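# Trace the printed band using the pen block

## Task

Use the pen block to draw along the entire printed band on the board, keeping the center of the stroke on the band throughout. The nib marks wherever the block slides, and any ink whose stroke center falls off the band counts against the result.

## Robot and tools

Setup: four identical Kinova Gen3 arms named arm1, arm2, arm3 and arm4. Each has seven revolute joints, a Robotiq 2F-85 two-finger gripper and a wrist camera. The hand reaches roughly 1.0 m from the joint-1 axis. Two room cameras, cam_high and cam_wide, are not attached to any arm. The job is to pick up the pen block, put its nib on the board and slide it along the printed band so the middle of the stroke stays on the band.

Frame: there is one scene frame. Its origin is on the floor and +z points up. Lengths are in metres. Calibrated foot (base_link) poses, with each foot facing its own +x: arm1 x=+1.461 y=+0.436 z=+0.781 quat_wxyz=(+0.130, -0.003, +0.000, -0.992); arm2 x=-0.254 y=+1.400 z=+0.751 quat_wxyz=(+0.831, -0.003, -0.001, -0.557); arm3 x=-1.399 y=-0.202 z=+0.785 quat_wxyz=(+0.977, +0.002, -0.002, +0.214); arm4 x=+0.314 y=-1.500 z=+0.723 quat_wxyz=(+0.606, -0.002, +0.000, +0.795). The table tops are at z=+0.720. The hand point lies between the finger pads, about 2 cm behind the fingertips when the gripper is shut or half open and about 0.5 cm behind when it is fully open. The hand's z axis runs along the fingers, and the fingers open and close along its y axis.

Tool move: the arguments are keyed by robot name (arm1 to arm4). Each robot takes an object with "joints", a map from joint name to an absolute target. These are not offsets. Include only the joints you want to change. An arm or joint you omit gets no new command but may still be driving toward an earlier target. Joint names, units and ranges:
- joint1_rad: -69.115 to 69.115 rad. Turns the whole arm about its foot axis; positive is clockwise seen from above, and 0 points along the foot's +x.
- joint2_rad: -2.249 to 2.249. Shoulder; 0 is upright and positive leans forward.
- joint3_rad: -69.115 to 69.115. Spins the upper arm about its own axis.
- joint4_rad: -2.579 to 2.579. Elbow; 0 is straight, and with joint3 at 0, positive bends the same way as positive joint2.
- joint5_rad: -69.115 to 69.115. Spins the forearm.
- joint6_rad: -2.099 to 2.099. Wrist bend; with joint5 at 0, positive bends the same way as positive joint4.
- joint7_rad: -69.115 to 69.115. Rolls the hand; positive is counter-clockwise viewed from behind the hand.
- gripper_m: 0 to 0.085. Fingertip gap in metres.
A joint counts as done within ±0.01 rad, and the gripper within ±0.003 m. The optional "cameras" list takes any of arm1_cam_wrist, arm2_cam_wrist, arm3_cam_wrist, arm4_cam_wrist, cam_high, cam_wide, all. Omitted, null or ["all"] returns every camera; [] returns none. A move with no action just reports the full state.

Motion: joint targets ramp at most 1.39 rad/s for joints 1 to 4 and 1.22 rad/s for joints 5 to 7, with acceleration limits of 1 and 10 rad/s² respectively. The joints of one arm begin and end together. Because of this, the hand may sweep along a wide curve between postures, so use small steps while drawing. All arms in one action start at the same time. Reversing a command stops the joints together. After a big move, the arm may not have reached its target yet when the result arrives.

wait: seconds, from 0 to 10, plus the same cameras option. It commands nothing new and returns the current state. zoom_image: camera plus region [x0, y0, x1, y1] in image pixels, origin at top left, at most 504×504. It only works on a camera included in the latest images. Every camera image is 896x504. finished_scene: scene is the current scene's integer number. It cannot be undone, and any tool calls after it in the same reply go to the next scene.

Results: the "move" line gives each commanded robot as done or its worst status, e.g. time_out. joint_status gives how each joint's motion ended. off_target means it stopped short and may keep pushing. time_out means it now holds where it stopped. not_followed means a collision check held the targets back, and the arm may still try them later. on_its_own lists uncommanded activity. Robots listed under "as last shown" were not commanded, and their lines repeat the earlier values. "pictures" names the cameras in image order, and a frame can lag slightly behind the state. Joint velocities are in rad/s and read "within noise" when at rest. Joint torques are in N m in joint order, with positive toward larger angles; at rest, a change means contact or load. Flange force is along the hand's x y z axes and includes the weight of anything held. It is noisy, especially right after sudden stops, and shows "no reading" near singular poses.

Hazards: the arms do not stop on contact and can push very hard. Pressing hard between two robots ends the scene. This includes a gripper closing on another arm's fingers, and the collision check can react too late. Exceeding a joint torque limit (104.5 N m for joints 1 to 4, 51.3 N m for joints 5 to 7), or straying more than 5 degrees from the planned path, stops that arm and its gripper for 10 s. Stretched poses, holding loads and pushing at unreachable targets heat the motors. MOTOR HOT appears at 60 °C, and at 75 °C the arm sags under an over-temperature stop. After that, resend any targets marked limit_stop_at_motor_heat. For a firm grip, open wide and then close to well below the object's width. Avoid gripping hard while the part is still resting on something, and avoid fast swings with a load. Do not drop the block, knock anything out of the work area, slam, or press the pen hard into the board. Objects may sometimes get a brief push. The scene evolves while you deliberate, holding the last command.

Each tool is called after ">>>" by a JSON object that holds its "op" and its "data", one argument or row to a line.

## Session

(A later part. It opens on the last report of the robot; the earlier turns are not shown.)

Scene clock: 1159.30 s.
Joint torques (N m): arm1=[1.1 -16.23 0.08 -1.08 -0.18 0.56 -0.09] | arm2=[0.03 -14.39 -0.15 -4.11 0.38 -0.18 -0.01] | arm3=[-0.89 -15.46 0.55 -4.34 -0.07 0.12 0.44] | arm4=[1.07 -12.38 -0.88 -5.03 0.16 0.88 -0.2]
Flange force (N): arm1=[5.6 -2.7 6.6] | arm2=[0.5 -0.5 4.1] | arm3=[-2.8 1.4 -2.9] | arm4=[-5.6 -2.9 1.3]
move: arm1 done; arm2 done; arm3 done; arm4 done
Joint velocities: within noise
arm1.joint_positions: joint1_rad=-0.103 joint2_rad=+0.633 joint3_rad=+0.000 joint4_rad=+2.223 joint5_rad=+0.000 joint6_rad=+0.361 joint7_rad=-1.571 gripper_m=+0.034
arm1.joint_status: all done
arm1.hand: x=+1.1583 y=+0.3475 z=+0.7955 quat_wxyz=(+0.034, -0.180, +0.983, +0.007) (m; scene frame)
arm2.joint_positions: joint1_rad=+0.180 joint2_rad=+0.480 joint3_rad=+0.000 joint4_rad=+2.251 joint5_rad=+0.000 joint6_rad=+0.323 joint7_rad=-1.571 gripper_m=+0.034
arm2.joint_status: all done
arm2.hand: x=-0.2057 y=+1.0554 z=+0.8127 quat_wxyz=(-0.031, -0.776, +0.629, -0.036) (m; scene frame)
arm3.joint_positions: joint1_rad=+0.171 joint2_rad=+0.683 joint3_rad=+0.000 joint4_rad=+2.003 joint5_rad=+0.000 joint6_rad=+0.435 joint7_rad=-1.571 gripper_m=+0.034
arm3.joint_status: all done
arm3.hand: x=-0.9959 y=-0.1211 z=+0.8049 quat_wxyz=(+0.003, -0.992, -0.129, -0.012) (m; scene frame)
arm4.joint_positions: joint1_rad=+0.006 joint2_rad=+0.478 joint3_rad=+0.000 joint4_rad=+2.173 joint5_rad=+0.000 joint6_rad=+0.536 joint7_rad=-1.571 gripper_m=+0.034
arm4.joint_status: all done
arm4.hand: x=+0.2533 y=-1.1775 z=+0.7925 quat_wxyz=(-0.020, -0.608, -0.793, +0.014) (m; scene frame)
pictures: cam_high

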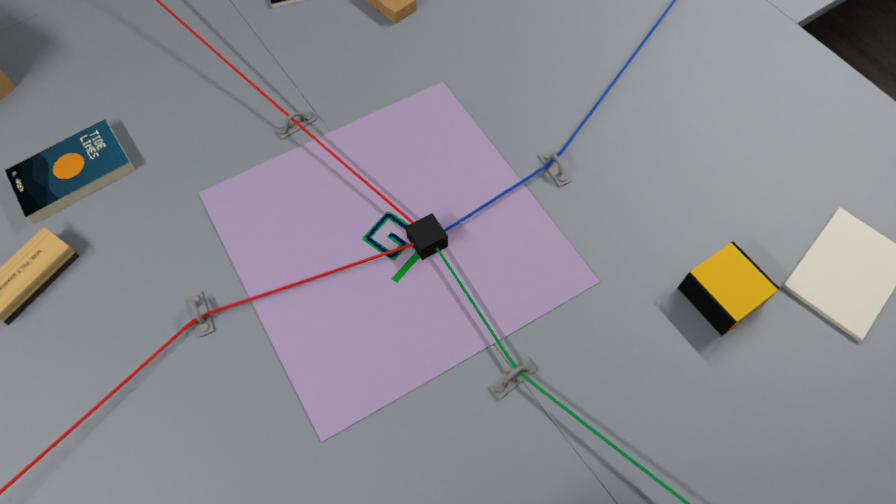

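>>> {"op": "move", "data": {
  "arm1": {"joints": {"joint4_rad": 2.205}},
  "arm2": {"joints": {"joint4_rad": 2.2483}},
  "arm3": {"joints": {"joint4_rad": 2.0203}},
  "arm4": {"joints": {"joint4_rad": 2.1799}},
  "cameras": []
}}

>>> {"op": "move", "data": {
  "arm1": {"joints": {"joint4_rad": 2.189}},
  "arm2": {"joints": {"joint4_rad": 2.2454}},
  "arm3": {"joints": {"joint4_rad": 2.0349}},
  "arm4": {"joints": {"joint4_rad": 2.1854}},
  "cameras": ["cam_high"]
}}

>>> {"op": "zoom_image", "data": {
  "camera": "cam_high",
  "region": [380, 215, 452, 275]
}}

>>> {"op": "move", "data": {
  "arm1": {"joints": {"joint4_rad": 2.1726}},
  "arm2": {"joints": {"joint4_rad": 2.2417}},
  "arm3": {"joints": {"joint4_rad": 2.0493}},
  "arm4": {"joints": {"joint4_rad": 2.1901}},
  "cameras": []
}}

>>> {"op": "move", "data": {
  "arm1": {"joints": {"joint4_rad": 2.1563}},
  "arm2": {"joints": {"joint4_rad": 2.2374}},
  "arm3": {"joints": {"joint4_rad": 2.0633}},
  "arm4": {"joints": {"joint4_rad": 2.194}},
  "cameras": ["cam_high"]
}}

>>> {"op": "zoom_image", "data": {
  "camera": "cam_high",
  "region": [370, 230, 442, 290]
}}

Scene clock: 1178.83 s.
Joint torques (N m): arm1=[1.11 -16.57 0.11 -1.53 -0.17 0.36 -0.09] | arm2=[0.01 -14.36 -0.17 -3.97 0.3 -0.06 -0.07] | arm3=[-0.86 -15.05 0.58 -3.58 -0.02 0.57 0.45] | arm4=[1.04 -12.39 -0.89 -4.87 0.17 0.83 -0.19]
Flange force (N): arm1=[5.2 -2.7 6.5] | arm2=[0.7 -0.2 4.2] | arm3=[-2.0 1.3 -2.6] | arm4=[-5.1 -2.8 1.1]
move: arm1 done; arm2 done; arm3 done; arm4 done
Joint velocities: within noise
arm1.joint_positions: joint1_rad=-0.103 joint2_rad=+0.633 joint3_rad=+0.000 joint4_rad=+2.205 joint5_rad=+0.000 joint6_rad=+0.361 joint7_rad=-1.571 gripper_m=+0.034
arm1.joint_status: all done
arm1.hand: x=+1.1480 y=+0.3436 z=+0.7969 quat_wxyz=(+0.025, -0.180, +0.983, +0.005) (m; scene frame)
arm2.joint_positions: joint1_rad=+0.180 joint2_rad=+0.480 joint3_rad=+0.000 joint4_rad=+2.248 joint5_rad=+0.000 joint6_rad=+0.323 joint7_rad=-1.571 gripper_m=+0.034
arm2.joint_status: all done
arm2.hand: x=-0.2054 y=+1.0540 z=+0.8131 quat_wxyz=(-0.032, -0.776, +0.629, -0.037) (m; scene frame)
arm3.joint_positions: joint1_rad=+0.171 joint2_rad=+0.683 joint3_rad=+0.000 joint4_rad=+2.020 joint5_rad=+0.000 joint6_rad=+0.435 joint7_rad=-1.571 gripper_m=+0.034
arm3.joint_status: all done
arm3.hand: x=-1.0057 y=-0.1237 z=+0.8024 quat_wxyz=(+0.002, -0.992, -0.129, -0.004) (m; scene frame)
arm4.joint_positions: joint1_rad=+0.006 joint2_rad=+0.478 joint3_rad=+0.000 joint4_rad=+2.180 joint5_rad=+0.000 joint6_rad=+0.536 joint7_rad=-1.571 gripper_m=+0.034
arm4.joint_status: all done
arm4.hand: x=+0.2543 y=-1.1812 z=+0.7917 quat_wxyz=(-0.022, -0.608, -0.793, +0.016) (m; scene frame)
pictures: none
No camera images: "cameras" was empty.

Scene clock: 1179.43 s.
Joint torques (N m): arm1=[1.05 -16.87 0.04 -1.98 -0.15 0.24 -0.07] | arm2=[0.04 -14.37 -0.14 -3.96 0.31 -0.05 -0.22] | arm3=[-0.85 -14.93 0.55 -3.45 -0.06 0.54 0.44] | arm4=[1.04 -12.2 -0.87 -4.62 0.19 0.96 -0.19]
Flange force (N): arm1=[4.6 -2.7 6.7] | arm2=[0.7 0.2 4.2] | arm3=[-1.9 1.3 -2.6] | arm4=[-4.9 -2.8 1.1]
move: arm1 done; arm2 done; arm3 done; arm4 done
Joint velocities: within noise
arm1.joint_positions: joint1_rad=-0.103 joint2_rad=+0.633 joint3_rad=+0.000 joint4_rad=+2.189 joint5_rad=+0.000 joint6_rad=+0.361 joint7_rad=-1.571 gripper_m=+0.034
arm1.joint_status: all done
arm1.hand: x=+1.1389 y=+0.3402 z=+0.7982 quat_wxyz=(+0.017, -0.180, +0.983, +0.004) (m; scene frame)
arm2.joint_positions: joint1_rad=+0.180 joint2_rad=+0.480 joint3_rad=+0.000 joint4_rad=+2.245 joint5_rad=+0.000 joint6_rad=+0.323 joint7_rad=-1.571 gripper_m=+0.034
arm2.joint_status: all done
arm2.hand: x=-0.2050 y=+1.0523 z=+0.8136 quat_wxyz=(-0.032, -0.776, +0.629, -0.038) (m; scene frame)
arm3.joint_positions: joint1_rad=+0.171 joint2_rad=+0.683 joint3_rad=+0.000 joint4_rad=+2.035 joint5_rad=+0.000 joint6_rad=+0.435 joint7_rad=-1.571 gripper_m=+0.034
arm3.joint_status: all done
arm3.hand: x=-1.0141 y=-0.1259 z=+0.8005 quat_wxyz=(+0.001, -0.992, -0.129, +0.003) (m; scene frame)
arm4.joint_positions: joint1_rad=+0.006 joint2_rad=+0.478 joint3_rad=+0.000 joint4_rad=+2.185 joint5_rad=+0.000 joint6_rad=+0.536 joint7_rad=-1.571 gripper_m=+0.034
arm4.joint_status: all done
arm4.hand: x=+0.2552 y=-1.1844 z=+0.7910 quat_wxyz=(-0.024, -0.608, -0.793, +0.018) (m; scene frame)
pictures: cam_high

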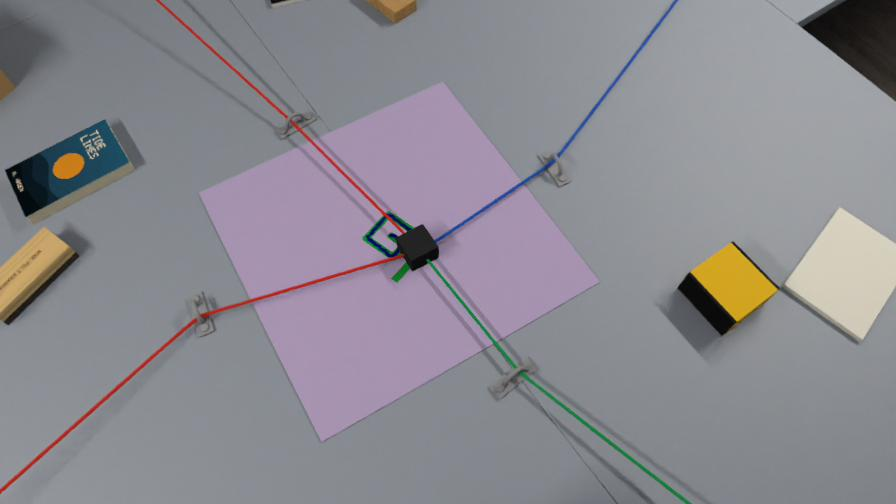

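Scaled by 7.000 from the camera's 896x504 image, which has a finer 1280x720 frame.

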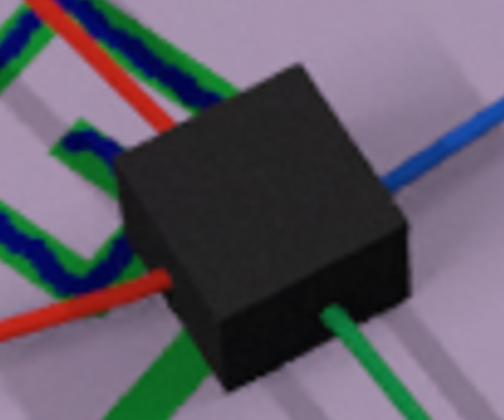

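Scene clock: 1180.03 s.
Joint torques (N m): arm1=[1.04 -17 0.09 -2.17 -0.14 0.14 -0.07] | arm2=[-0.08 -14.53 -0.23 -4.07 0.35 -0.07 -0.17] | arm3=[-0.76 -14.6 0.6 -2.87 -0.02 0.78 0.44] | arm4=[1.09 -12.16 -0.84 -4.48 0.17 1.03 -0.19]
Flange force (N): arm1=[4.6 -2.7 6.4] | arm2=[0.7 0.3 4.5] | arm3=[-1.2 1.1 -2.7] | arm4=[-4.7 -2.9 1.2]
move: arm1 done; arm2 done; arm3 done; arm4 done
Joint velocities: within noise
arm1.joint_positions: joint1_rad=-0.103 joint2_rad=+0.633 joint3_rad=+0.000 joint4_rad=+2.173 joint5_rad=+0.000 joint6_rad=+0.361 joint7_rad=-1.571 gripper_m=+0.034
arm1.joint_status: all done
arm1.hand: x=+1.1296 y=+0.3366 z=+0.7998 quat_wxyz=(+0.009, -0.180, +0.984, +0.002) (m; scene frame)
arm2.joint_positions: joint1_rad=+0.180 joint2_rad=+0.480 joint3_rad=+0.000 joint4_rad=+2.242 joint5_rad=+0.000 joint6_rad=+0.323 joint7_rad=-1.571 gripper_m=+0.034
arm2.joint_status: all done
arm2.hand: x=-0.2046 y=+1.0502 z=+0.8142 quat_wxyz=(-0.034, -0.776, +0.628, -0.039) (m; scene frame)
arm3.joint_positions: joint1_rad=+0.171 joint2_rad=+0.683 joint3_rad=+0.000 joint4_rad=+2.049 joint5_rad=+0.000 joint6_rad=+0.435 joint7_rad=-1.571 gripper_m=+0.034
arm3.joint_status: all done
arm3.hand: x=-1.0224 y=-0.1281 z=+0.7987 quat_wxyz=(+0.001, -0.992, -0.129, +0.010) (m; scene frame)
arm4.joint_positions: joint1_rad=+0.006 joint2_rad=+0.478 joint3_rad=+0.000 joint4_rad=+2.190 joint5_rad=+0.000 joint6_rad=+0.536 joint7_rad=-1.571 gripper_m=+0.034
arm4.joint_status: all done
arm4.hand: x=+0.2559 y=-1.1870 z=+0.7904 quat_wxyz=(-0.026, -0.608, -0.793, +0.019) (m; scene frame)
pictures: none
No camera images: "cameras" was empty.

Scene clock: 1180.63 s.
Joint torques (N m): arm1=[1.05 -17.23 0.07 -2.37 -0.17 0.11 -0.05] | arm2=[0.03 -14.49 -0.15 -3.87 0.3 0.02 -0.11] | arm3=[-0.8 -14.25 0.61 -2.41 -0.06 0.99 0.46] | arm4=[1.07 -12.04 -0.86 -4.2 0.16 1.2 -0.21]
Flange force (N): arm1=[4.6 -2.7 6.5] | arm2=[1.1 -0.1 4.5] | arm3=[-0.8 1.2 -2.8] | arm4=[-4.3 -2.7 1.3]
move: arm1 done; arm2 done; arm3 done; arm4 done
Joint velocities: within noise
arm1.joint_positions: joint1_rad=-0.103 joint2_rad=+0.633 joint3_rad=+0.000 joint4_rad=+2.156 joint5_rad=+0.000 joint6_rad=+0.361 joint7_rad=-1.571 gripper_m=+0.034
arm1.joint_status: all done
arm1.hand: x=+1.1203 y=+0.3331 z=+0.8015 quat_wxyz=(+0.001, -0.180, +0.984, +0.001) (m; scene frame)
arm2.joint_positions: joint1_rad=+0.180 joint2_rad=+0.480 joint3_rad=+0.000 joint4_rad=+2.237 joint5_rad=+0.000 joint6_rad=+0.323 joint7_rad=-1.571 gripper_m=+0.034
arm2.joint_status: all done
arm2.hand: x=-0.2040 y=+1.0477 z=+0.8149 quat_wxyz=(-0.035, -0.776, +0.628, -0.041) (m; scene frame)
arm3.joint_positions: joint1_rad=+0.171 joint2_rad=+0.683 joint3_rad=+0.000 joint4_rad=+2.063 joint5_rad=+0.000 joint6_rad=+0.435 joint7_rad=-1.571 gripper_m=+0.034
arm3.joint_status: all done
arm3.hand: x=-1.0306 y=-0.1303 z=+0.7971 quat_wxyz=(+0.000, -0.991, -0.129, +0.017) (m; scene frame)
arm4.joint_positions: joint1_rad=+0.006 joint2_rad=+0.478 joint3_rad=+0.000 joint4_rad=+2.194 joint5_rad=+0.000 joint6_rad=+0.536 joint7_rad=-1.571 gripper_m=+0.034
arm4.joint_status: all done
arm4.hand: x=+0.2565 y=-1.1893 z=+0.7899 quat_wxyz=(-0.028, -0.608, -0.793, +0.020) (m; scene frame)
pictures: cam_high

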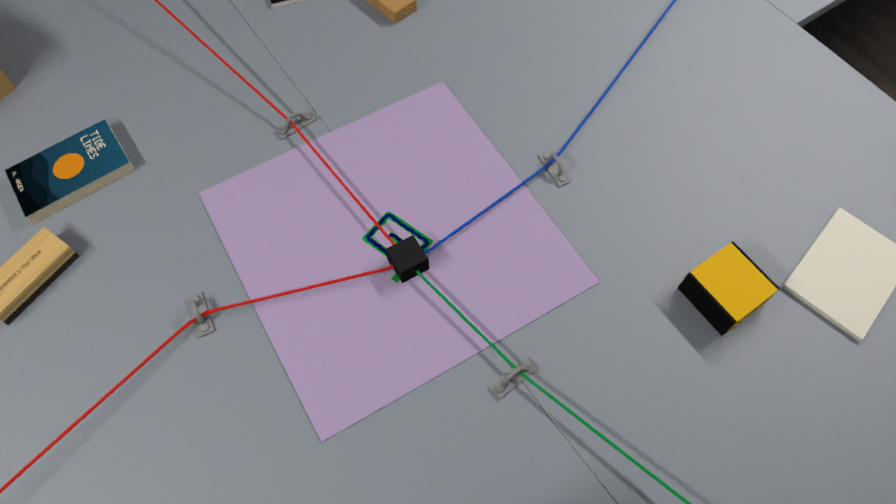

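Scaled by 7.000 from the camera's 896x504 image, which has a finer 1280x720 frame.

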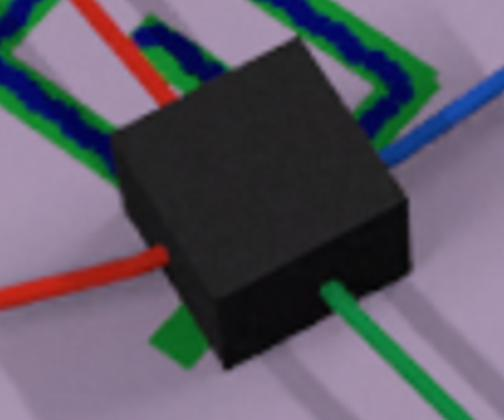

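>>> {"op": "move", "data": {
  "arm1": {"joints": {"joint4_rad": 2.1398}},
  "arm2": {"joints": {"joint4_rad": 2.2324}},
  "arm3": {"joints": {"joint4_rad": 2.0769}},
  "arm4": {"joints": {"joint4_rad": 2.1969}},
  "cameras": []
}}

>>> {"op": "move", "data": {
  "arm1": {"joints": {"joint4_rad": 2.1232}},
  "arm2": {"joints": {"joint4_rad": 2.227}},
  "arm3": {"joints": {"joint4_rad": 2.0902}},
  "arm4": {"joints": {"joint4_rad": 2.1987}},
  "cameras": ["cam_high"]
}}

>>> {"op": "zoom_image", "data": {
  "camera": "cam_high",
  "region": [360, 240, 432, 300]
}}

>>> {"op": "move", "data": {
  "arm1": {"joints": {"joint4_rad": 2.1082}},
  "arm2": {"joints": {"joint4_rad": 2.2214}},
  "arm3": {"joints": {"joint4_rad": 2.1017}},
  "arm4": {"joints": {"joint4_rad": 2.1994}},
  "cameras": ["cam_high"]
}}

>>> {"op": "zoom_image", "data": {
  "camera": "cam_high",
  "region": [360, 240, 432, 300]
}}

Scene clock: 1211.43 s.
Joint torques (N m): arm1=[1.02 -17.48 0.06 -2.58 -0.18 0.02 -0.07] | arm2=[-0.05 -14.59 -0.24 -3.88 0.4 -0.08 -0.14] | arm3=[-0.79 -14.17 0.63 -2.47 -0.02 0.97 0.42] | arm4=[1.09 -11.95 -0.84 -4.04 0.17 1.25 -0.21]
Flange force (N): arm1=[4.7 -2.6 6.5] | arm2=[1.5 0.2 4.3] | arm3=[-1.3 1.2 -2.7] | arm4=[-4.0 -2.7 1.2]
move: arm1 done; arm2 done; arm3 done; arm4 done
Joint velocities: within noise
arm1.joint_positions: joint1_rad=-0.103 joint2_rad=+0.633 joint3_rad=+0.000 joint4_rad=+2.140 joint5_rad=+0.000 joint6_rad=+0.361 joint7_rad=-1.571 gripper_m=+0.034
arm1.joint_status: all done
arm1.hand: x=+1.1110 y=+0.3296 z=+0.8034 quat_wxyz=(-0.007, -0.180, +0.984, -0.001) (m; scene frame)
arm2.joint_positions: joint1_rad=+0.180 joint2_rad=+0.480 joint3_rad=+0.000 joint4_rad=+2.232 joint5_rad=+0.000 joint6_rad=+0.323 joint7_rad=-1.571 gripper_m=+0.034
arm2.joint_status: all done
arm2.hand: x=-0.2034 y=+1.0447 z=+0.8157 quat_wxyz=(-0.037, -0.776, +0.628, -0.043) (m; scene frame)
arm3.joint_positions: joint1_rad=+0.171 joint2_rad=+0.683 joint3_rad=+0.000 joint4_rad=+2.077 joint5_rad=+0.000 joint6_rad=+0.435 joint7_rad=-1.571 gripper_m=+0.034
arm3.joint_status: all done
arm3.hand: x=-1.0385 y=-0.1324 z=+0.7956 quat_wxyz=(-0.001, -0.991, -0.129, +0.024) (m; scene frame)
arm4.joint_positions: joint1_rad=+0.006 joint2_rad=+0.478 joint3_rad=+0.000 joint4_rad=+2.197 joint5_rad=+0.000 joint6_rad=+0.536 joint7_rad=-1.571 gripper_m=+0.034
arm4.joint_status: all done
arm4.hand: x=+0.2570 y=-1.1909 z=+0.7896 quat_wxyz=(-0.029, -0.608, -0.793, +0.021) (m; scene frame)
pictures: none
No camera images: "cameras" was empty.

Scene clock: 1212.03 s.
Joint torques (N m): arm1=[1.09 -17.64 0.02 -2.71 -0.17 -0.03 -0.12] | arm2=[-0.01 -14.55 -0.25 -3.9 0.39 -0.01 -0.09] | arm3=[-0.8 -13.66 0.6 -1.32 -0.01 1.49 0.45] | arm4=[1.08 -11.9 -0.87 -3.9 0.17 1.34 -0.2]
Flange force (N): arm1=[4.8 -2.8 6.4] | arm2=[1.3 -0.1 4.3] | arm3=[0.5 1.2 -2.7] | arm4=[-3.8 -2.7 1.3]
move: arm1 done; arm2 done; arm3 done; arm4 done
Joint velocities: within noise
arm1.joint_positions: joint1_rad=-0.103 joint2_rad=+0.633 joint3_rad=+0.000 joint4_rad=+2.123 joint5_rad=+0.000 joint6_rad=+0.361 joint7_rad=-1.571 gripper_m=+0.034
arm1.joint_status: all done
arm1.hand: x=+1.1016 y=+0.3260 z=+0.8055 quat_wxyz=(-0.015, -0.180, +0.983, -0.002) (m; scene frame)
arm2.joint_positions: joint1_rad=+0.180 joint2_rad=+0.480 joint3_rad=+0.000 joint4_rad=+2.227 joint5_rad=+0.000 joint6_rad=+0.323 joint7_rad=-1.571 gripper_m=+0.034
arm2.joint_status: all done
arm2.hand: x=-0.2028 y=+1.0416 z=+0.8166 quat_wxyz=(-0.038, -0.776, +0.628, -0.045) (m; scene frame)
arm3.joint_positions: joint1_rad=+0.171 joint2_rad=+0.683 joint3_rad=+0.000 joint4_rad=+2.090 joint5_rad=+0.000 joint6_rad=+0.435 joint7_rad=-1.571 gripper_m=+0.034
arm3.joint_status: all done
arm3.hand: x=-1.0462 y=-0.1344 z=+0.7943 quat_wxyz=(-0.002, -0.991, -0.129, +0.031) (m; scene frame)
arm4.joint_positions: joint1_rad=+0.006 joint2_rad=+0.478 joint3_rad=+0.000 joint4_rad=+2.199 joint5_rad=+0.000 joint6_rad=+0.536 joint7_rad=-1.571 gripper_m=+0.034
arm4.joint_status: all done
arm4.hand: x=+0.2572 y=-1.1920 z=+0.7894 quat_wxyz=(-0.030, -0.608, -0.793, +0.022) (m; scene frame)
pictures: cam_high

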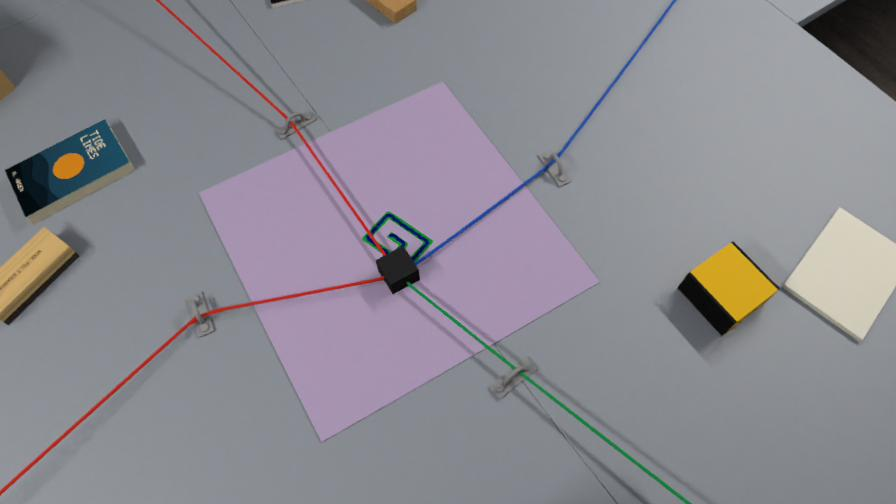

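Scaled by 7.000 from the camera's 896x504 image, which has a finer 1280x720 frame.

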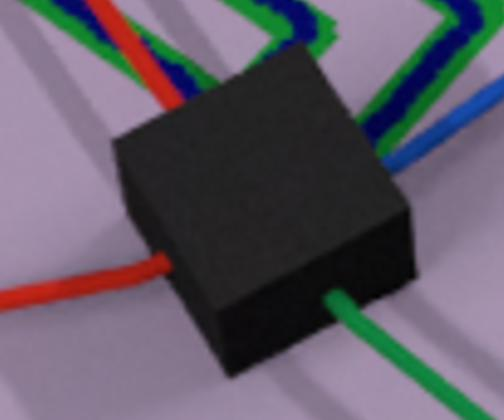

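Scene clock: 1212.63 s.
Joint torques (N m): arm1=[1.01 -17.81 0.06 -2.87 -0.15 0 -0.05] | arm2=[0.05 -14.75 -0.1 -4.02 0.34 -0.02 -0.16] | arm3=[-0.77 -13.58 0.6 -1.43 -0.02 1.43 0.45] | arm4=[1.09 -11.84 -0.83 -3.78 0.16 1.38 -0.21]
Flange force (N): arm1=[4.6 -2.7 6.6] | arm2=[1.3 0.0 4.7] | arm3=[0.0 1.1 -2.7] | arm4=[-3.6 -2.7 1.2]
move: arm1 done; arm2 done; arm3 done; arm4 done
Joint velocities: within noise
arm1.joint_positions: joint1_rad=-0.103 joint2_rad=+0.633 joint3_rad=+0.000 joint4_rad=+2.108 joint5_rad=+0.000 joint6_rad=+0.361 joint7_rad=-1.571 gripper_m=+0.034
arm1.joint_status: all done
arm1.hand: x=+1.0932 y=+0.3228 z=+0.8075 quat_wxyz=(-0.023, -0.180, +0.983, -0.003) (m; scene frame)
arm2.joint_positions: joint1_rad=+0.180 joint2_rad=+0.480 joint3_rad=+0.000 joint4_rad=+2.221 joint5_rad=+0.000 joint6_rad=+0.323 joint7_rad=-1.571 gripper_m=+0.034
arm2.joint_status: all done
arm2.hand: x=-0.2021 y=+1.0384 z=+0.8176 quat_wxyz=(-0.040, -0.776, +0.628, -0.047) (m; scene frame)
arm3.joint_positions: joint1_rad=+0.171 joint2_rad=+0.683 joint3_rad=+0.000 joint4_rad=+2.102 joint5_rad=+0.000 joint6_rad=+0.435 joint7_rad=-1.571 gripper_m=+0.034
arm3.joint_status: all done
arm3.hand: x=-1.0529 y=-0.1362 z=+0.7932 quat_wxyz=(-0.003, -0.991, -0.129, +0.036) (m; scene frame)
arm4.joint_positions: joint1_rad=+0.006 joint2_rad=+0.478 joint3_rad=+0.000 joint4_rad=+2.199 joint5_rad=+0.000 joint6_rad=+0.536 joint7_rad=-1.571 gripper_m=+0.034
arm4.joint_status: all done
arm4.hand: x=+0.2573 y=-1.1924 z=+0.7893 quat_wxyz=(-0.030, -0.608, -0.793, +0.022) (m; scene frame)
pictures: cam_high

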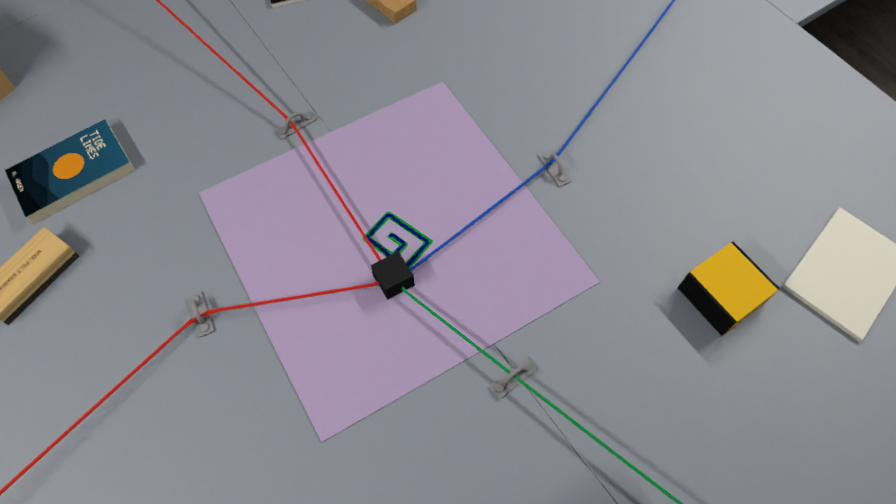

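Scaled by 7.000 from the camera's 896x504 image, which has a finer 1280x720 frame.

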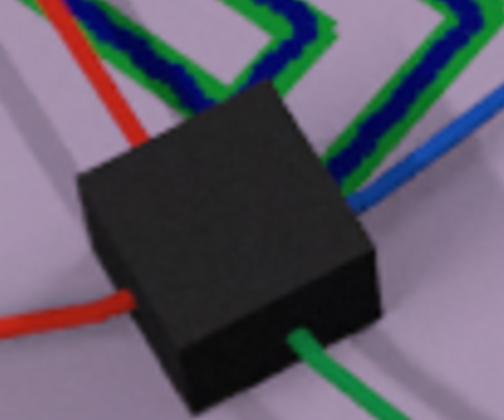

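>>> {"op": "move", "data": {
  "arm1": {"joints": {"joint4_rad": 2.1065}},
  "arm2": {"joints": {"joint4_rad": 2.2208}},
  "arm3": {"joints": {"joint4_rad": 2.103}},
  "arm4": {"joints": {"joint4_rad": 2.1995}},
  "cameras": ["cam_high"]
}}

>>> {"op": "zoom_image", "data": {
  "camera": "cam_high",
  "region": [360, 240, 432, 300]
}}

>>> {"op": "zoom_image", "data": {
  "camera": "cam_high",
  "region": [360, 205, 440, 271]
}}

>>> {"op": "move", "data": {
  "arm1": {"joints": {"joint4_rad": 2.0965}},
  "arm2": {"joints": {"joint4_rad": 2.2108}},
  "arm3": {"joints": {"joint4_rad": 2.093}},
  "arm4": {"joints": {"joint4_rad": 2.1895}},
  "cameras": []
}}

>>> {"op": "move", "data": {
  "arm1": {"joints": {"joint2_rad": 0.7722, "joint4_rad": 1.9063, "joint6_rad": 0.4631}},
  "arm2": {"joints": {"joint2_rad": 0.6815, "joint4_rad": 1.9647, "joint6_rad": 0.4954}},
  "arm3": {"joints": {"joint2_rad": 0.7474, "joint4_rad": 2.0183, "joint6_rad": 0.3759}},
  "arm4": {"joints": {"joint2_rad": 0.5449, "joint4_rad": 2.1219, "joint6_rad": 0.4748}},
  "cameras": ["cam_high"]
}}

>>> {"op": "zoom_image", "data": {
  "camera": "cam_high",
  "region": [360, 240, 432, 300]
}}

Scene clock: 1266.23 s.
Joint torques (N m): arm1=[1.08 -17.8 0.1 -2.9 -0.17 -0.04 -0.07] | arm2=[0.02 -14.75 -0.2 -4.08 0.31 -0.06 -0.11] | arm3=[-0.78 -13.57 0.6 -1.29 -0.05 1.42 0.42] | arm4=[1.11 -11.83 -0.83 -3.71 0.16 1.42 -0.2]
Flange force (N): arm1=[4.6 -2.8 6.4] | arm2=[1.2 -0.1 4.5] | arm3=[0.5 1.2 -2.8] | arm4=[-3.5 -2.8 1.2]
move: arm1 done; arm2 done; arm3 done; arm4 done
Joint velocities: within noise
arm1.joint_positions: joint1_rad=-0.103 joint2_rad=+0.633 joint3_rad=+0.000 joint4_rad=+2.107 joint5_rad=+0.000 joint6_rad=+0.361 joint7_rad=-1.571 gripper_m=+0.034
arm1.joint_status: all done
arm1.hand: x=+1.0923 y=+0.3225 z=+0.8077 quat_wxyz=(-0.023, -0.180, +0.983, -0.004) (m; scene frame)
arm2.joint_positions: joint1_rad=+0.180 joint2_rad=+0.480 joint3_rad=+0.000 joint4_rad=+2.221 joint5_rad=+0.000 joint6_rad=+0.323 joint7_rad=-1.571 gripper_m=+0.034
arm2.joint_status: all done
arm2.hand: x=-0.2020 y=+1.0380 z=+0.8177 quat_wxyz=(-0.040, -0.776, +0.628, -0.047) (m; scene frame)
arm3.joint_positions: joint1_rad=+0.171 joint2_rad=+0.683 joint3_rad=+0.000 joint4_rad=+2.103 joint5_rad=+0.000 joint6_rad=+0.435 joint7_rad=-1.571 gripper_m=+0.034
arm3.joint_status: all done
arm3.hand: x=-1.0537 y=-0.1364 z=+0.7931 quat_wxyz=(-0.003, -0.991, -0.129, +0.037) (m; scene frame)
arm4.joint_positions: joint1_rad=+0.006 joint2_rad=+0.478 joint3_rad=+0.000 joint4_rad=+2.199 joint5_rad=+0.000 joint6_rad=+0.536 joint7_rad=-1.571 gripper_m=+0.034
arm4.joint_status: all done
arm4.hand: x=+0.2573 y=-1.1924 z=+0.7893 quat_wxyz=(-0.030, -0.608, -0.793, +0.022) (m; scene frame)
pictures: cam_high

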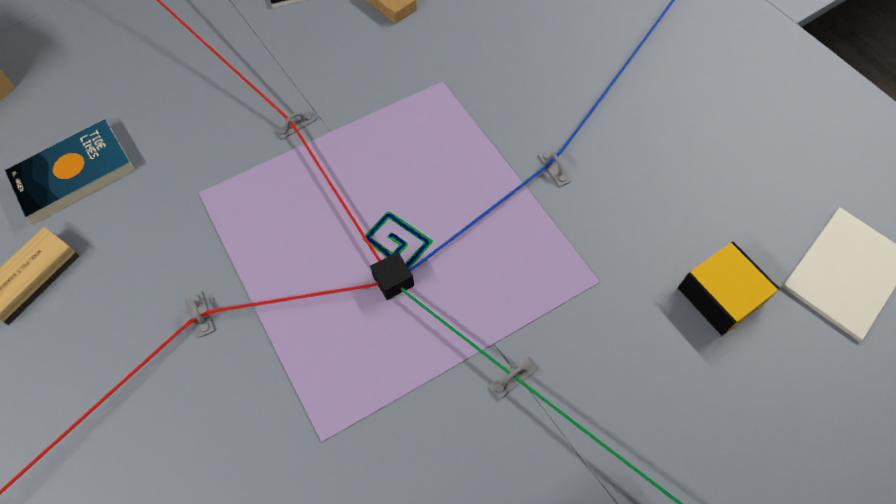

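Scaled by 7.000 from the camera's 896x504 image, which has a finer 1280x720 frame.

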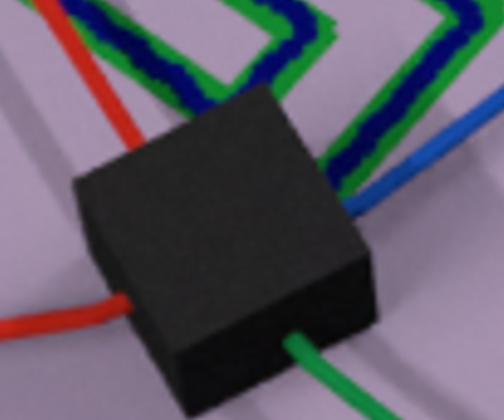

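Scaled by 6.300 from the camera's 896x504 image, which has a finer 1280x720 frame.

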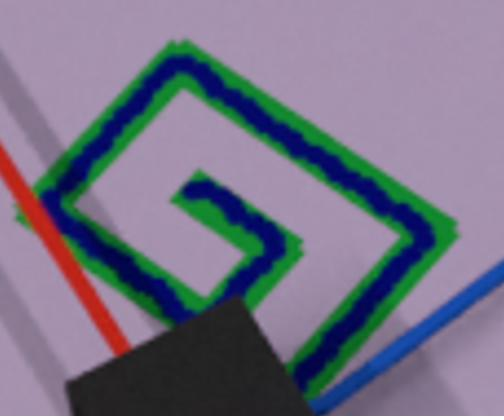

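Scene clock: 1266.77 s.
Joint torques (N m): arm1=[1.05 -18.01 0.1 -3.3 -0.14 -0.21 -0.07] | arm2=[-0.05 -15.04 -0.23 -4.97 0.37 -0.61 -0.14] | arm3=[-0.87 -14.57 0.56 -3.53 -0.06 0.31 0.43] | arm4=[0.99 -12.63 -0.89 -5.79 0.19 0.33 -0.2]
Flange force (N): arm1=[4.1 -2.8 6.3] | arm2=[0.0 0.1 3.7] | arm3=[-3.2 1.3 -2.8] | arm4=[-6.9 -2.7 1.2]
move: arm1 done; arm2 done; arm3 done; arm4 done
Joint velocities: within noise
arm1.joint_positions: joint1_rad=-0.103 joint2_rad=+0.633 joint3_rad=+0.000 joint4_rad=+2.097 joint5_rad=+0.000 joint6_rad=+0.361 joint7_rad=-1.571 gripper_m=+0.034
arm1.joint_status: all done
arm1.hand: x=+1.0867 y=+0.3203 z=+0.8091 quat_wxyz=(-0.028, -0.180, +0.983, -0.005) (m; scene frame)
arm2.joint_positions: joint1_rad=+0.180 joint2_rad=+0.480 joint3_rad=+0.000 joint4_rad=+2.211 joint5_rad=+0.000 joint6_rad=+0.323 joint7_rad=-1.571 gripper_m=+0.034
arm2.joint_status: all done
arm2.hand: x=-0.2008 y=+1.0323 z=+0.8194 quat_wxyz=(-0.043, -0.775, +0.628, -0.051) (m; scene frame)
arm3.joint_positions: joint1_rad=+0.171 joint2_rad=+0.683 joint3_rad=+0.000 joint4_rad=+2.093 joint5_rad=+0.000 joint6_rad=+0.435 joint7_rad=-1.571 gripper_m=+0.034
arm3.joint_status: all done
arm3.hand: x=-1.0479 y=-0.1349 z=+0.7940 quat_wxyz=(-0.002, -0.991, -0.129, +0.032) (m; scene frame)
arm4.joint_positions: joint1_rad=+0.006 joint2_rad=+0.478 joint3_rad=+0.000 joint4_rad=+2.190 joint5_rad=+0.000 joint6_rad=+0.536 joint7_rad=-1.571 gripper_m=+0.034
arm4.joint_status: all done
arm4.hand: x=+0.2558 y=-1.1867 z=+0.7905 quat_wxyz=(-0.026, -0.608, -0.793, +0.019) (m; scene frame)
pictures: none
No camera images: "cameras" was empty.

Scene clock: 1268.13 s.
Joint torques (N m): arm1=[1.07 -20.47 0.1 -3.62 -0.14 -0.09 -0.06] | arm2=[-0.02 -18.49 -0.09 -5.22 0.39 -0.19 -0.07] | arm3=[-0.91 -15.83 0.57 -3.92 -0.04 0.05 0.45] | arm4=[1.05 -14.01 -0.87 -6.08 0.18 0.07 -0.2]
Flange force (N): arm1=[4.5 -2.3 5.7] | arm2=[-0.7 -0.1 3.3] | arm3=[-3.2 1.4 -3.1] | arm4=[-7.2 -3.3 0.4]
move: arm1 done; arm2 done; arm3 done; arm4 done
Joint velocities: within noise
arm1.joint_positions: joint1_rad=-0.103 joint2_rad=+0.772 joint3_rad=+0.000 joint4_rad=+1.906 joint5_rad=+0.000 joint6_rad=+0.463 joint7_rad=-1.571 gripper_m=+0.034
arm1.joint_status: all done
arm1.hand: x=+1.0459 y=+0.3049 z=+0.7780 quat_wxyz=(-0.003, -0.180, +0.984, +0.000) (m; scene frame)
arm2.joint_positions: joint1_rad=+0.180 joint2_rad=+0.681 joint3_rad=+0.000 joint4_rad=+1.965 joint5_rad=+0.000 joint6_rad=+0.495 joint7_rad=-1.571 gripper_m=+0.034
arm2.joint_status: all done
arm2.hand: x=-0.1918 y=+0.9893 z=+0.7770 quat_wxyz=(-0.003, -0.777, +0.629, -0.002) (m; scene frame)
arm3.joint_positions: joint1_rad=+0.171 joint2_rad=+0.747 joint3_rad=+0.000 joint4_rad=+2.018 joint5_rad=+0.000 joint6_rad=+0.376 joint7_rad=-1.571 gripper_m=+0.034
arm3.joint_status: all done
arm3.hand: x=-1.0043 y=-0.1232 z=+0.7769 quat_wxyz=(+0.002, -0.992, -0.129, -0.002) (m; scene frame)
arm4.joint_positions: joint1_rad=+0.006 joint2_rad=+0.545 joint3_rad=+0.000 joint4_rad=+2.122 joint5_rad=+0.000 joint6_rad=+0.475 joint7_rad=-1.571 gripper_m=+0.034
arm4.joint_status: all done
arm4.hand: x=+0.2445 y=-1.1444 z=+0.7761 quat_wxyz=(-0.002, -0.609, -0.793, +0.000) (m; scene frame)
pictures: cam_high

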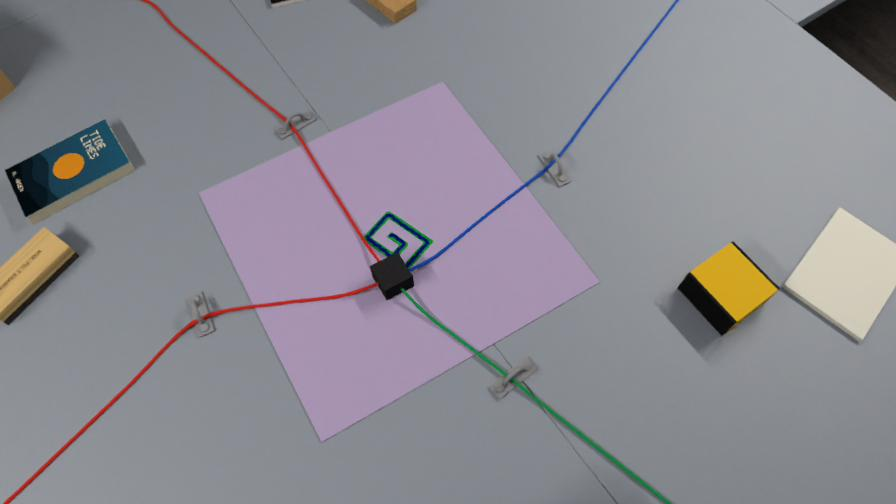

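Scaled by 7.000 from the camera's 896x504 image, which has a finer 1280x720 frame.

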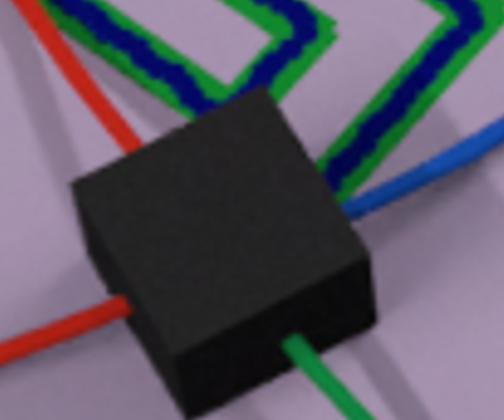

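>>> {"op": "move", "data": {
  "arm1": {"joints": {"joint2_rad": 0.8235, "joint4_rad": 1.9079, "joint6_rad": 0.4102}},
  "arm2": {"joints": {"joint2_rad": 0.7334, "joint4_rad": 1.9719, "joint6_rad": 0.4363}},
  "arm3": {"joints": {"joint2_rad": 0.8032, "joint4_rad": 2.0192, "joint6_rad": 0.3192}},
  "arm4": {"joints": {"joint2_rad": 0.602, "joint4_rad": 2.1358, "joint6_rad": 0.4038}},
  "cameras": ["cam_high", "arm1_cam_wrist", "arm2_cam_wrist", "arm3_cam_wrist", "arm4_cam_wrist"]
}}

Scene clock: 1278.40 s.
Joint torques (N m): arm1=[1.07 -20.76 0.2 -3.17 -0.14 -0.07 -0.06] | arm2=[-0.07 -18.98 -0.15 -4.65 0.37 -0.14 -0.05] | arm3=[-0.88 -16.16 0.58 -3.42 -0.05 0.05 0.42] | arm4=[1 -14.24 -0.84 -5.52 0.19 0.09 -0.21]
Flange force (N): arm1=[4.3 -2.3 5.9] | arm2=[-0.5 -0.1 3.8] | arm3=[-3.0 1.4 -3.3] | arm4=[-7.5 -3.3 -0.3]
move: arm1 done; arm2 done; arm3 done; arm4 done
Joint velocities: within noise
arm1.joint_positions: joint1_rad=-0.103 joint2_rad=+0.823 joint3_rad=+0.000 joint4_rad=+1.908 joint5_rad=+0.000 joint6_rad=+0.410 joint7_rad=-1.571 gripper_m=+0.034
arm1.joint_status: all done
arm1.hand: x=+1.0457 y=+0.3049 z=+0.7555 quat_wxyz=(-0.003, -0.180, +0.984, +0.000) (m; scene frame)
arm2.joint_positions: joint1_rad=+0.180 joint2_rad=+0.733 joint3_rad=+0.000 joint4_rad=+1.972 joint5_rad=+0.000 joint6_rad=+0.436 joint7_rad=-1.571 gripper_m=+0.034
arm2.joint_status: all done
arm2.hand: x=-0.1918 y=+0.9892 z=+0.7545 quat_wxyz=(-0.003, -0.777, +0.629, -0.002) (m; scene frame)
arm3.joint_positions: joint1_rad=+0.171 joint2_rad=+0.803 joint3_rad=+0.000 joint4_rad=+2.019 joint5_rad=+0.000 joint6_rad=+0.319 joint7_rad=-1.571 gripper_m=+0.034
arm3.joint_status: all done
arm3.hand: x=-1.0042 y=-0.1231 z=+0.7545 quat_wxyz=(+0.002, -0.992, -0.129, -0.002) (m; scene frame)
arm4.joint_positions: joint1_rad=+0.006 joint2_rad=+0.602 joint3_rad=+0.000 joint4_rad=+2.136 joint5_rad=+0.000 joint6_rad=+0.404 joint7_rad=-1.571 gripper_m=+0.034
arm4.joint_status: all done
arm4.hand: x=+0.2445 y=-1.1445 z=+0.7536 quat_wxyz=(-0.002, -0.609, -0.793, +0.000) (m; scene frame)
pictures: arm1_cam_wrist, arm2_cam_wrist, arm3_cam_wrist, arm4_cam_wrist, cam_high

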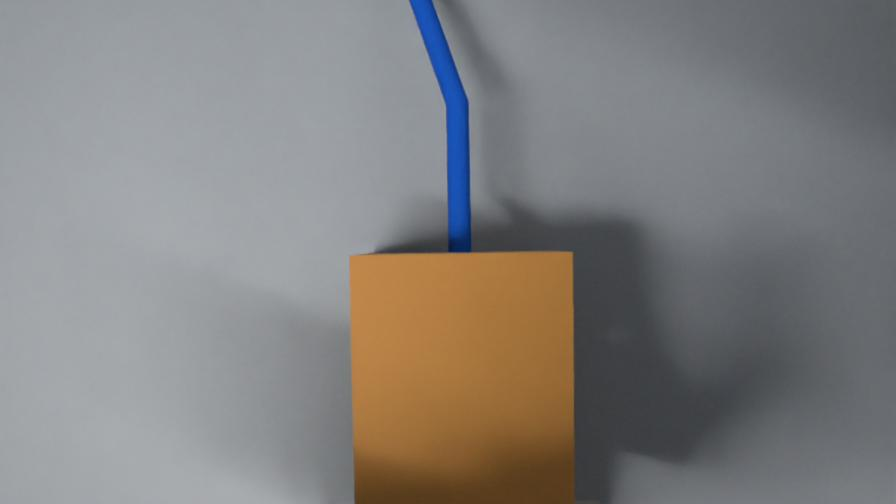

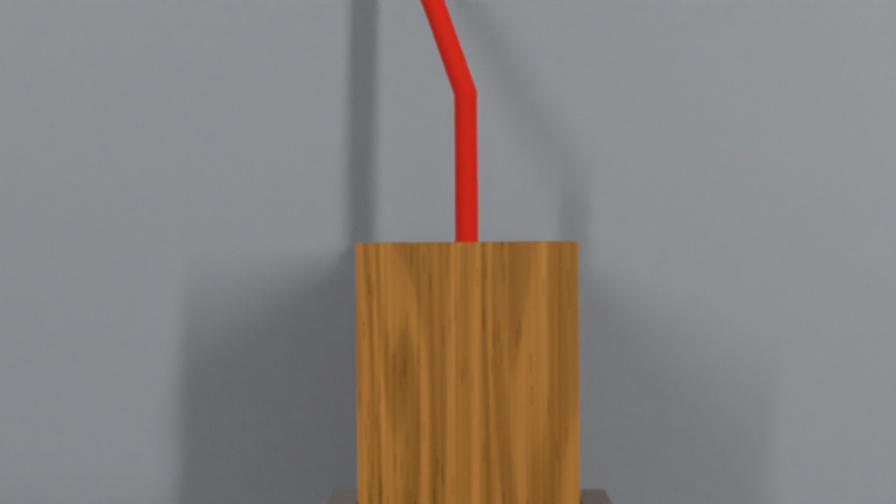

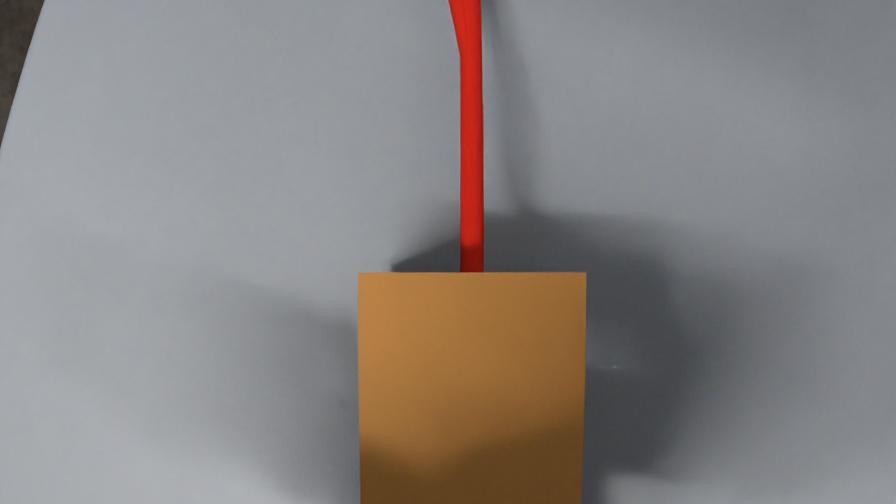

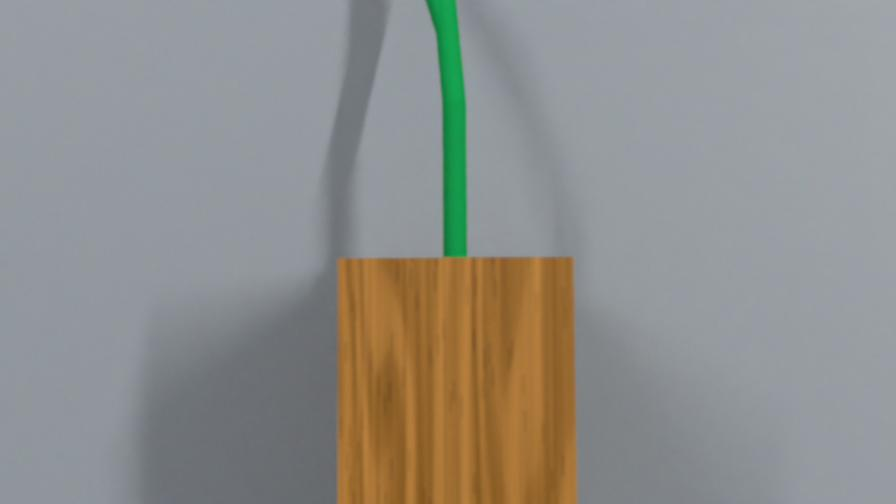

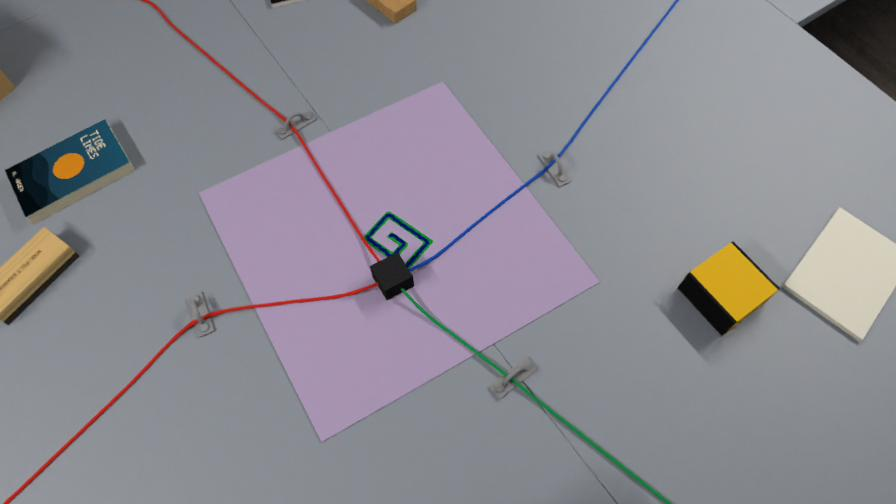

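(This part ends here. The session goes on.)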